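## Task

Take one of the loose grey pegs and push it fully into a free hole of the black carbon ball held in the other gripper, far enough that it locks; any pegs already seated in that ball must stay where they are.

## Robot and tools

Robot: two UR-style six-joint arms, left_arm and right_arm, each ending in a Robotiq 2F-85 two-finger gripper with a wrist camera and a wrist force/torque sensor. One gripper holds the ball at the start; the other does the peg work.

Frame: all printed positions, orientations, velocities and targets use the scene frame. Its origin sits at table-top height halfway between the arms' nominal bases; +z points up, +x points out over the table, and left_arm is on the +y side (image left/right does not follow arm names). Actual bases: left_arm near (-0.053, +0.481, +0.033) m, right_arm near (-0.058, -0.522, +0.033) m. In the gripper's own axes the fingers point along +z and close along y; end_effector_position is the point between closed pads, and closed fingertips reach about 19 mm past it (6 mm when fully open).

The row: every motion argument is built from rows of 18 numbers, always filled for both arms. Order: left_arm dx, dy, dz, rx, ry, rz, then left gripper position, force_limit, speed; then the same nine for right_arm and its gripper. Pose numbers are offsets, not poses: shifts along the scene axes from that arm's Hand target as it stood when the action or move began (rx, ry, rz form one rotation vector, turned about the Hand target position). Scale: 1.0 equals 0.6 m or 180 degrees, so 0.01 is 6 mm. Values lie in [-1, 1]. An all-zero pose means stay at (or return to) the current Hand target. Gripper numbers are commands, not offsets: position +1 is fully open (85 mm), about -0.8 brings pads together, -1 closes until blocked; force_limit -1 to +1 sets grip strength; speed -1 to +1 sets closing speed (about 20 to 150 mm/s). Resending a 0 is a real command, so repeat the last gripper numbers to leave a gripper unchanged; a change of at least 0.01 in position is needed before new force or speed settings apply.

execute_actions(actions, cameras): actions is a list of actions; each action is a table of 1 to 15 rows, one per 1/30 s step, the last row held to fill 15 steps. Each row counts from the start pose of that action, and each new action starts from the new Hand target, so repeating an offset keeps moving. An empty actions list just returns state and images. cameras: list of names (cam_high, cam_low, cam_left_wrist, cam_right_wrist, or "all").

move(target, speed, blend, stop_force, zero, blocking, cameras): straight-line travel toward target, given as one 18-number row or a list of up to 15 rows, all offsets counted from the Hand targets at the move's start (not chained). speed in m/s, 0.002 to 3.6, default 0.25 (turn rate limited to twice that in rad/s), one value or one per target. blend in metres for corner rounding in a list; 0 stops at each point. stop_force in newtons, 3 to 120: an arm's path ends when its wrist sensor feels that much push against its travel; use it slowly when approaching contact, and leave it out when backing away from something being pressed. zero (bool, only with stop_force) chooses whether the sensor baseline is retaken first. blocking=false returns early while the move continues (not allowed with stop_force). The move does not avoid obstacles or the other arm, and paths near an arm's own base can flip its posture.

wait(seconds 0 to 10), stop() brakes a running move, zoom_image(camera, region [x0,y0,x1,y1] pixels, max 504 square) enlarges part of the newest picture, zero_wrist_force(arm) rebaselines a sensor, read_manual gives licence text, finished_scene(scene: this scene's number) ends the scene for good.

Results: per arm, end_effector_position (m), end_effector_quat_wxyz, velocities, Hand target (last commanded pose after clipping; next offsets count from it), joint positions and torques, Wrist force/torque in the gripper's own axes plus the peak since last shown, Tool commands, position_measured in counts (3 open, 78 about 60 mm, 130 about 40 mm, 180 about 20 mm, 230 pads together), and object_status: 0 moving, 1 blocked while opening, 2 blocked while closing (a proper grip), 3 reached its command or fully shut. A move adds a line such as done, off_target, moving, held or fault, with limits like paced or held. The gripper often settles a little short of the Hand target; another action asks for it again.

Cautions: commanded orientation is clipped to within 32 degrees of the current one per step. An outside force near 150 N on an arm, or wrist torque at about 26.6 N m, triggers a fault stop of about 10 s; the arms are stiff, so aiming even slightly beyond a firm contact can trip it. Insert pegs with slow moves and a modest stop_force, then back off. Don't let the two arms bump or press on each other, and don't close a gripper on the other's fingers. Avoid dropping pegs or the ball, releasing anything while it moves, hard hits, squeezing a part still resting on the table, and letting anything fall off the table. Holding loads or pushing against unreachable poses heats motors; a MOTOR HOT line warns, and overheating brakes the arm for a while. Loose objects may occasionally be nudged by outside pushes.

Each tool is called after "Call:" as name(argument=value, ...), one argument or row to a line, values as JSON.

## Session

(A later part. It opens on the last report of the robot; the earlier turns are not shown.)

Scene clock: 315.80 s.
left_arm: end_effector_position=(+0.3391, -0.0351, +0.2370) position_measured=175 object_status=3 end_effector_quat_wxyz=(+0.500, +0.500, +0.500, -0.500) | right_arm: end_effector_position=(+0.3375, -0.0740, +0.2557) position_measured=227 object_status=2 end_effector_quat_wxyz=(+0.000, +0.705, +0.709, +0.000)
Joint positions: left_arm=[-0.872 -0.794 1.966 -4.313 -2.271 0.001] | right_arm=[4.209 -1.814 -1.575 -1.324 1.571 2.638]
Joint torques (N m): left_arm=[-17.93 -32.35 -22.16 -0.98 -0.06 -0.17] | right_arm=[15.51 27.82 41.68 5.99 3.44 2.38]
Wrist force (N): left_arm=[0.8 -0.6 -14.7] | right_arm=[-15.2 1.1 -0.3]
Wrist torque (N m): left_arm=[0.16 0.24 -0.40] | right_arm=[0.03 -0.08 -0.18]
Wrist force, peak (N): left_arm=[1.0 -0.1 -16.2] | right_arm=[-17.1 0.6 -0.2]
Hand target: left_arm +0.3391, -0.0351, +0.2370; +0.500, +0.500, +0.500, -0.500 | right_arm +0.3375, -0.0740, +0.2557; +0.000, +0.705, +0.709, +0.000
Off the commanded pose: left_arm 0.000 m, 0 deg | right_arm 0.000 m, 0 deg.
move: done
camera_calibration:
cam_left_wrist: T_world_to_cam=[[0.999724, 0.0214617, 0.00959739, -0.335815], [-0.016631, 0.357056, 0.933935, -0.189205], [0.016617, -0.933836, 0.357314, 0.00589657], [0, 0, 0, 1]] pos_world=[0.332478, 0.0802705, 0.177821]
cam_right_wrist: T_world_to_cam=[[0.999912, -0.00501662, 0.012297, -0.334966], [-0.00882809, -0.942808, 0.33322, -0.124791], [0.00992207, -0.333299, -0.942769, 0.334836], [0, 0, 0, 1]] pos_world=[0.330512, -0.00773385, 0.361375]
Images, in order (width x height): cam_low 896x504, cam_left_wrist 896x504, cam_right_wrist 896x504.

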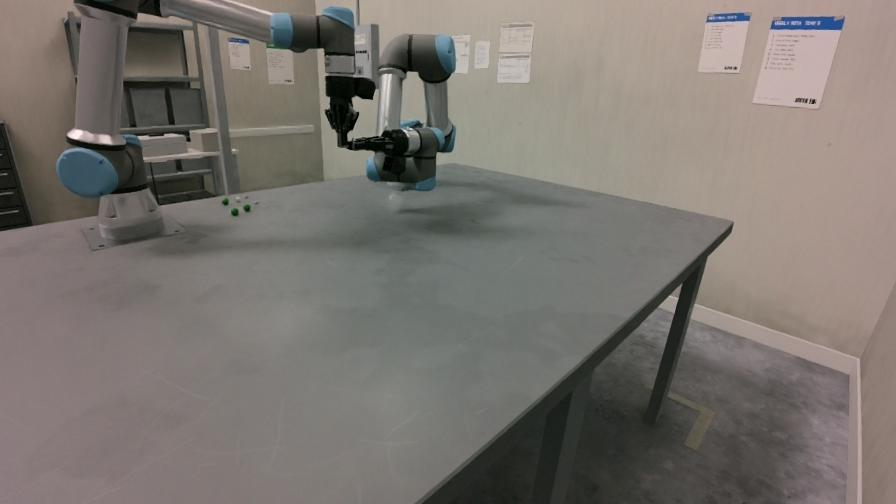

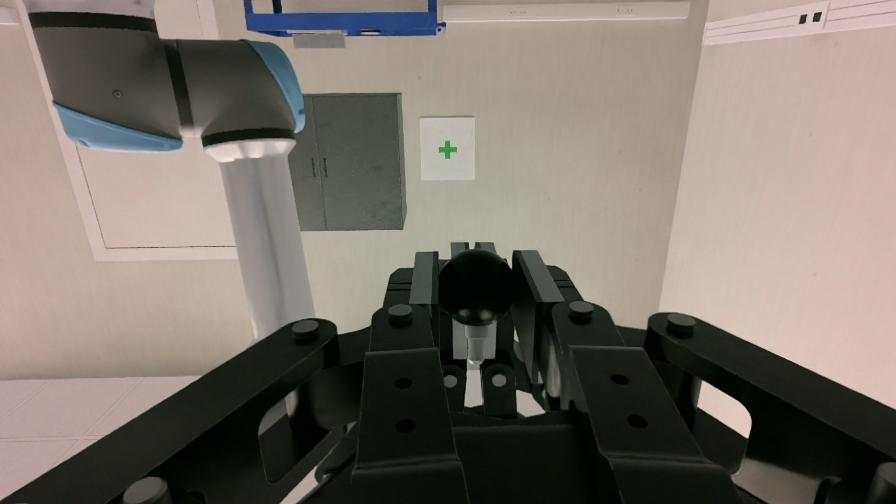

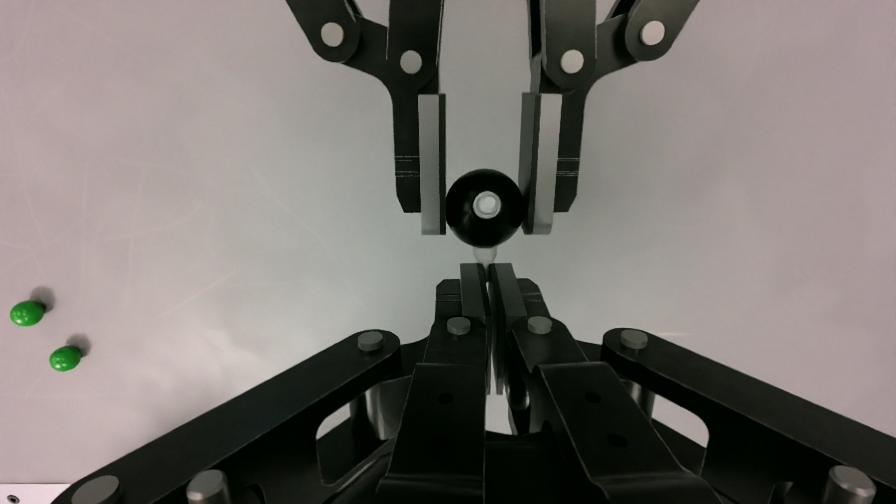

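Call:
move(
  target=[0,0,0,0,0,0,-1,0,-1,0,0,0,0,0,0,-1,0,-1],
  cameras=["cam_right_wrist"],
)

Call:
move(
  target=[0,0,0,0,0,0,-1,0,-1,0,0.0117,0,0,0,0,-1,0,-1],
  speed=0.002,
  stop_force=35,
  cameras=["cam_left_wrist","cam_right_wrist","cam_low"],
)

Call:
zoom_image(
  camera="cam_right_wrist",
  region=[430, 160, 540, 270],
)

Call:
zoom_image(
  camera="cam_left_wrist",
  region=[425, 230, 535, 340],
)

Scene clock: 323.33 s.
left_arm: end_effector_position=(+0.3391, -0.0351, +0.2370) position_measured=180 object_status=0 end_effector_quat_wxyz=(+0.500, +0.500, +0.500, -0.500) | right_arm: end_effector_position=(+0.3375, -0.0740, +0.2557) position_measured=227 object_status=2 end_effector_quat_wxyz=(+0.000, +0.705, +0.709, +0.000)
Joint positions: left_arm=[-0.872 -0.794 1.966 -4.313 -2.271 0.001] | right_arm=[4.209 -1.814 -1.575 -1.324 1.571 2.638]
Joint torques (N m): left_arm=[-19.05 -32.95 -20.6 -0.19 0.94 -0.29] | right_arm=[8.51 27.73 37.63 8.06 3.5 2.24]
Wrist force (N): left_arm=[0.6 -0.6 -17.3] | right_arm=[-18.4 1.3 0.2]
Wrist torque (N m): left_arm=[0.16 0.24 -0.40] | right_arm=[0.07 -0.08 -0.19]
Wrist force, peak (N): left_arm=[0.8 -0.3 -17.9] | right_arm=[-18.8 0.8 0.0]
Hand target: left_arm +0.3391, -0.0351, +0.2370; +0.500, +0.500, +0.500, -0.500 | right_arm +0.3375, -0.0740, +0.2557; +0.000, +0.705, +0.709, +0.000
Off the commanded pose: left_arm 0.000 m, 0 deg | right_arm 0.000 m, 0 deg.
move: done
camera_calibration:
cam_right_wrist: T_world_to_cam=[[0.999912, -0.00501608, 0.0122968, -0.334966], [-0.00882751, -0.942808, 0.33322, -0.124791], [0.00992206, -0.333299, -0.942769, 0.334836], [0, 0, 0, 1]] pos_world=[0.330512, -0.00773385, 0.361375]
Images, in order (width x height): cam_right_wrist 896x504.

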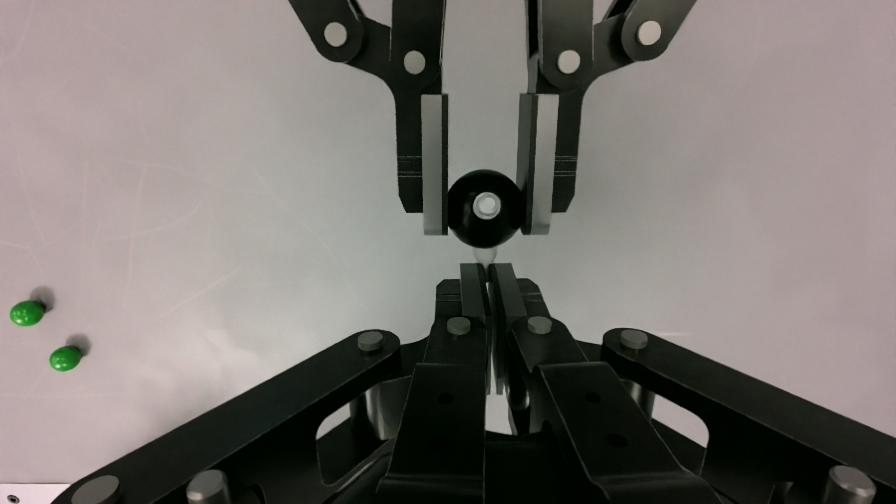

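Scene clock: 325.57 s.
left_arm: end_effector_position=(+0.3391, -0.0351, +0.2370) position_measured=180 object_status=2 end_effector_quat_wxyz=(+0.500, +0.500, +0.500, -0.500) | right_arm: end_effector_position=(+0.3376, -0.0708, +0.2557) position_measured=227 object_status=2 end_effector_quat_wxyz=(+0.000, +0.705, +0.709, +0.000)
Joint positions: left_arm=[-0.872 -0.794 1.966 -4.313 -2.271 0.001] | right_arm=[4.211 -1.819 -1.568 -1.325 1.571 2.641]
Joint torques (N m): left_arm=[-19.12 -34.11 -20.85 1.37 1.03 -0.41] | right_arm=[23.41 38.68 34.19 15.22 6.66 0.32]
Wrist force (N): left_arm=[1.5 -3.2 -51.5] | right_arm=[-54.7 3.7 -0.5]
Wrist torque (N m): left_arm=[0.24 0.24 -0.41] | right_arm=[0.03 -0.23 -0.22]
Wrist force, peak (N): left_arm=[1.8 -3.2 -51.9] | right_arm=[-54.9 3.4 -0.7]
Hand target: left_arm +0.3391, -0.0351, +0.2370; +0.500, +0.500, +0.500, -0.500 | right_arm +0.3376, -0.0709, +0.2557; +0.000, +0.705, +0.709, +0.000 (not the last commanded pose)
Off the commanded pose: left_arm 0.000 m, 0 deg | right_arm 0.004 m, 0 deg.
move: contact (right_arm)
camera_calibration:
cam_left_wrist: T_world_to_cam=[[0.999724, 0.0214617, 0.00959739, -0.335815], [-0.016631, 0.357056, 0.933935, -0.189205], [0.016617, -0.933836, 0.357314, 0.00589657], [0, 0, 0, 1]] pos_world=[0.332478, 0.0802705, 0.177821]
cam_right_wrist: T_world_to_cam=[[0.999911, -0.00498222, 0.0123909, -0.334984], [-0.00882695, -0.942808, 0.333219, -0.121868], [0.010022, -0.333299, -0.942768, 0.335836], [0, 0, 0, 1]] pos_world=[0.330513, -0.00463374, 0.361375]
Images, in order (width x height): cam_low 896x504, cam_left_wrist 896x504, cam_right_wrist 896x504.

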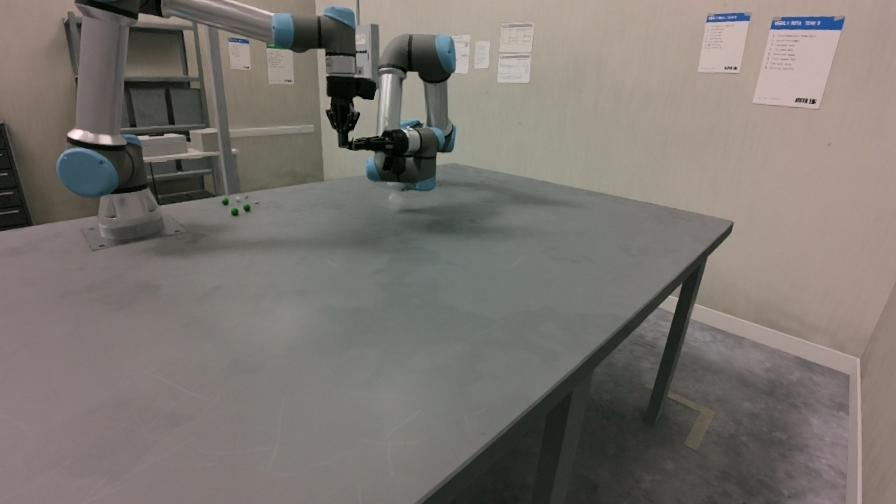

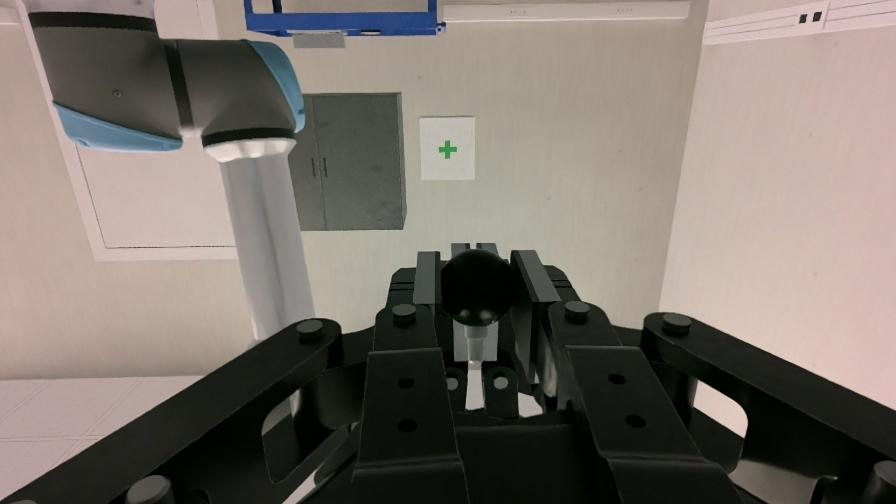

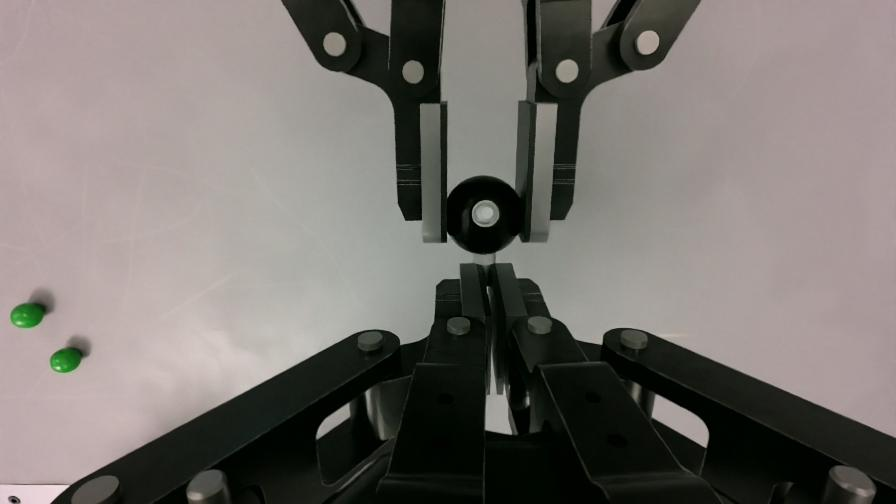

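Scaled by 4.582.

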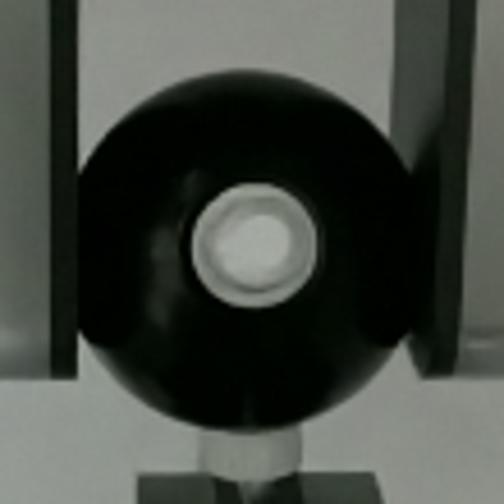

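Scaled by 4.582.

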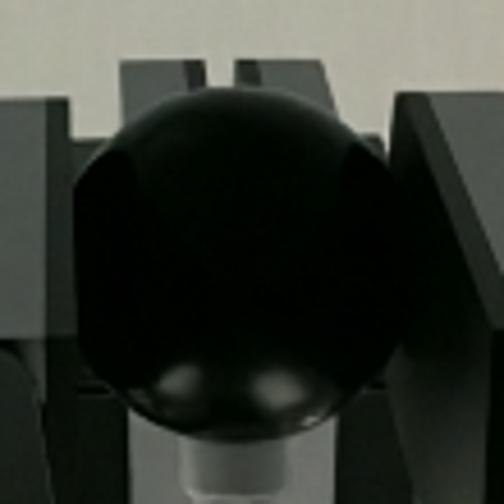

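Call:
move(
  target=[0,0,0,0,0,0,-1,0,-1,0,-0.0012,0,0,0,0,-1,0,-1],
  speed=0.004,
)

Call:
move(
  target=[0,0,0,0,0,0,-1,0,-1,0,-0.0004,0,0,0,0,-0.5,0,-1],
  cameras=["cam_right_wrist","cam_left_wrist"],
  speed=0.01,
)

Call:
zoom_image(
  camera="cam_right_wrist",
  region=[430, 160, 540, 290],
)

Scene clock: 338.37 s.
left_arm: end_effector_position=(+0.3391, -0.0351, +0.2370) position_measured=180 object_status=2 end_effector_quat_wxyz=(+0.500, +0.500, +0.500, -0.500) | right_arm: end_effector_position=(+0.3376, -0.0716, +0.2557) position_measured=227 object_status=2 end_effector_quat_wxyz=(+0.000, +0.705, +0.709, +0.000)
Joint positions: left_arm=[-0.872 -0.794 1.966 -4.313 -2.271 0.001] | right_arm=[4.211 -1.818 -1.569 -1.325 1.571 2.64]
Joint torques (N m): left_arm=[-19.9 -35.94 -20.67 2.21 0.93 -0.45] | right_arm=[5.32 39.95 29.15 13.02 6.97 -2.44]
Wrist force (N): left_arm=[-0.1 -4.5 -33.7] | right_arm=[-35.4 4.6 0.6]
Wrist torque (N m): left_arm=[0.27 0.25 -0.40] | right_arm=[-0.05 -0.18 -0.05]
Wrist force, peak (N): left_arm=[1.5 -3.4 -51.7] | right_arm=[-54.6 3.5 -0.4]
Hand target: left_arm +0.3391, -0.0351, +0.2370; +0.500, +0.500, +0.500, -0.500 | right_arm +0.3376, -0.0716, +0.2557; +0.000, +0.705, +0.709, +0.000
Off the commanded pose: left_arm 0.000 m, 0 deg | right_arm 0.000 m, 0 deg.
move: done

Scene clock: 339.33 s.
left_arm: end_effector_position=(+0.3391, -0.0351, +0.2370) position_measured=180 object_status=2 end_effector_quat_wxyz=(+0.500, +0.501, +0.500, -0.500) | right_arm: end_effector_position=(+0.3376, -0.0719, +0.2557) position_measured=192 object_status=0 end_effector_quat_wxyz=(+0.000, +0.705, +0.709, +0.000)
Joint positions: left_arm=[-0.872 -0.794 1.966 -4.313 -2.271 0.001] | right_arm=[4.211 -1.818 -1.57 -1.325 1.571 2.64]
Joint torques (N m): left_arm=[-1.15 -35.44 -21.75 -3.17 0.92 -0.52] | right_arm=[-8.31 42.58 16.58 1.47 -1.26 -2.41]
Wrist force (N): left_arm=[0.6 0.0 -0.1] | right_arm=[0.1 0.4 -0.1]
Wrist torque (N m): left_arm=[0.09 0.23 -0.40] | right_arm=[0.06 -0.02 0.02]
Wrist force, peak (N): left_arm=[0.0 -4.4 -33.0] | right_arm=[-35.4 4.7 0.6]
Hand target: left_arm +0.3391, -0.0351, +0.2370; +0.500, +0.500, +0.500, -0.500 | right_arm +0.3376, -0.0719, +0.2557; +0.000, +0.705, +0.709, +0.000
Off the commanded pose: left_arm 0.000 m, 0 deg | right_arm 0.000 m, 0 deg.
move: done
camera_calibration:
cam_left_wrist: T_world_to_cam=[[0.999725, 0.0213682, 0.00963279, -0.335815], [-0.0166306, 0.357058, 0.933934, -0.189205], [0.016517, -0.933838, 0.357315, 0.00592953], [0, 0, 0, 1]] pos_world=[0.332478, 0.0802702, 0.177822]
cam_right_wrist: T_world_to_cam=[[0.999912, -0.00501472, 0.0122975, -0.334955], [-0.00882739, -0.942777, 0.333308, -0.122844], [0.00992231, -0.333388, -0.942738, 0.335523], [0, 0, 0, 1]] pos_world=[0.330512, -0.00563461, 0.361374]
Images, in order (width x height): cam_left_wrist 896x504, cam_right_wrist 896x504.

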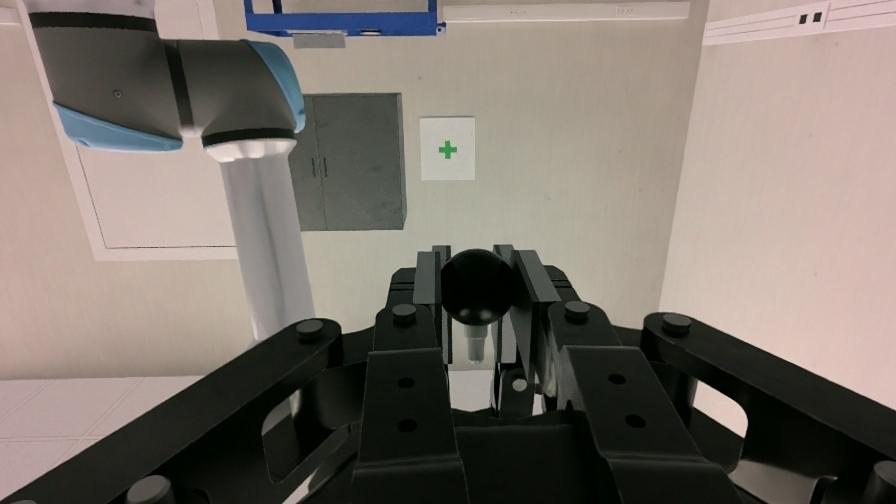

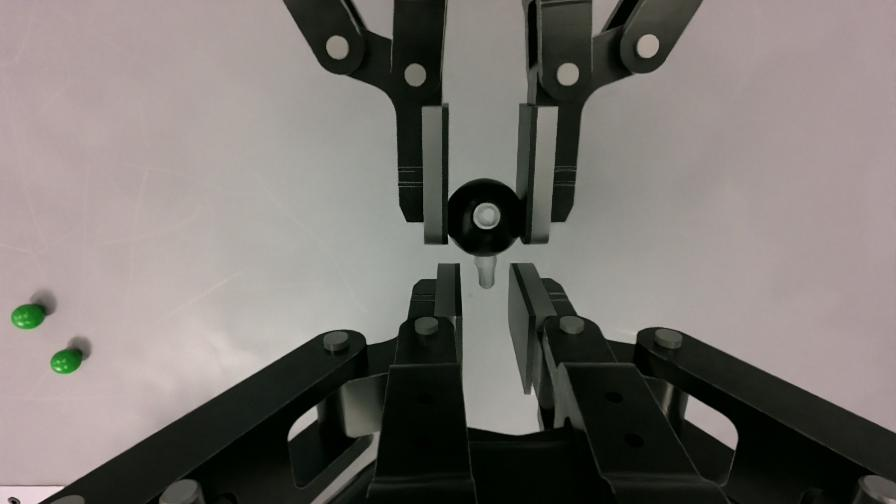

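Scaled by 3.877.

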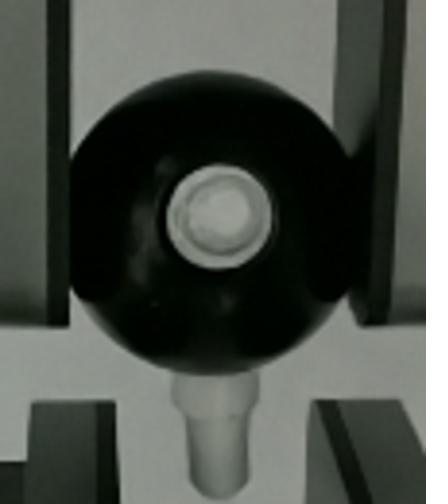

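Call:
move(
  target=[0,0,0,0,0,0,-1,0,-1,0,-0.068,0,0,0,0,-0.5,0,-1],
  cameras=["cam_right_wrist"],
  speed=0.15,
)

Call:
zoom_image(
  camera="cam_right_wrist",
  region=[430, 20, 540, 150],
)

Scene clock: 343.53 s.
left_arm: end_effector_position=(+0.3391, -0.0351, +0.2370) position_measured=180 object_status=2 end_effector_quat_wxyz=(+0.500, +0.500, +0.500, -0.500) | right_arm: end_effector_position=(+0.3376, -0.1126, +0.2557) position_measured=192 object_status=3 end_effector_quat_wxyz=(+0.000, +0.705, +0.709, +0.000)
Joint positions: left_arm=[-0.872 -0.794 1.966 -4.313 -2.271 0.001] | right_arm=[4.175 -1.747 -1.656 -1.308 1.571 2.605]
Joint torques (N m): left_arm=[14.41 -36.12 -21.47 -3.02 0.98 -1.17] | right_arm=[-11.44 37.73 17.5 4.81 -0.22 -2.29]
Wrist force (N): left_arm=[0.2 0.0 -0.2] | right_arm=[-0.1 0.5 0.1]
Wrist torque (N m): left_arm=[0.07 0.29 -0.40] | right_arm=[0.07 0.00 0.02]
Wrist force, peak (N): left_arm=[0.8 0.4 -0.3] | right_arm=[1.2 0.3 0.0]
Hand target: left_arm +0.3391, -0.0351, +0.2370; +0.500, +0.500, +0.500, -0.500 | right_arm +0.3376, -0.1127, +0.2557; +0.000, +0.705, +0.709, +0.000
Off the commanded pose: left_arm 0.000 m, 0 deg | right_arm 0.000 m, 0 deg.
move: done
camera_calibration:
cam_right_wrist: T_world_to_cam=[[0.999912, -0.00501485, 0.0122971, -0.335159], [-0.00882772, -0.942765, 0.333341, -0.161226], [0.00992162, -0.33342, -0.942726, 0.321949], [0, 0, 0, 1]] pos_world=[0.330512, -0.0463349, 0.361374]
Images, in order (width x height): cam_right_wrist 896x504.

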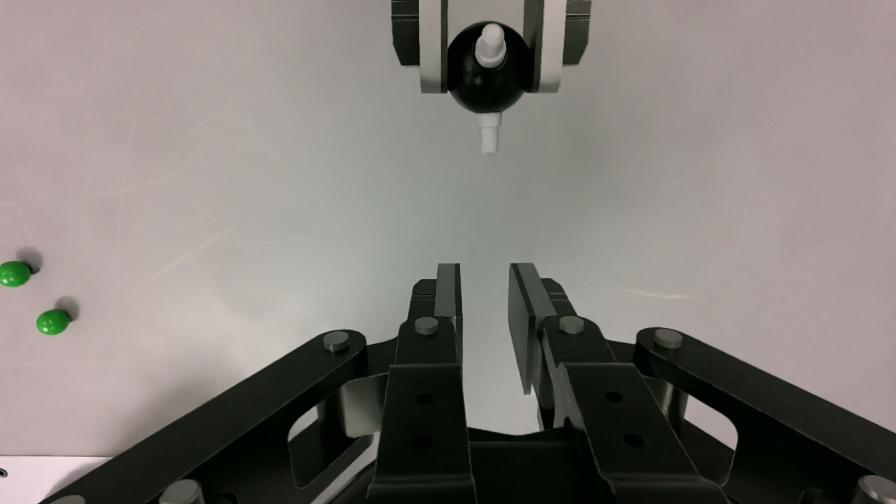

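Scaled by 3.877.

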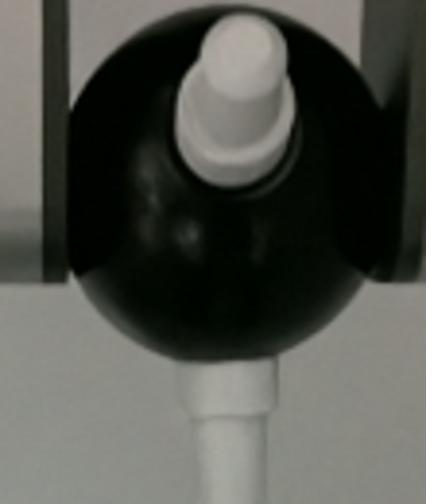

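Call:
zoom_image(
  camera="cam_right_wrist",
  region=[468, 95, 512, 160],
)

Call:
zoom_image(
  camera="cam_right_wrist",
  region=[440, 10, 540, 130],
)

Scaled by 7.754.

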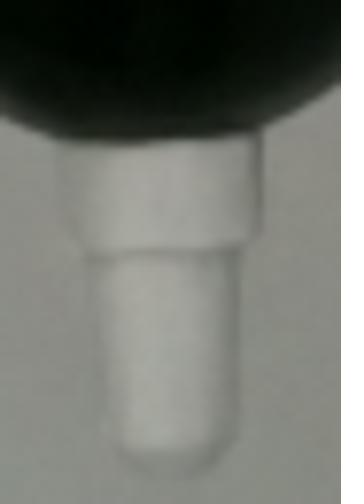

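Scaled by 4.200.

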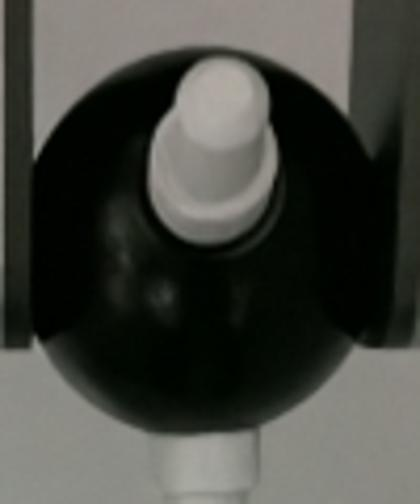

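Call:
finished_scene(
  scene=1,
)

The scene is finished: the task was done.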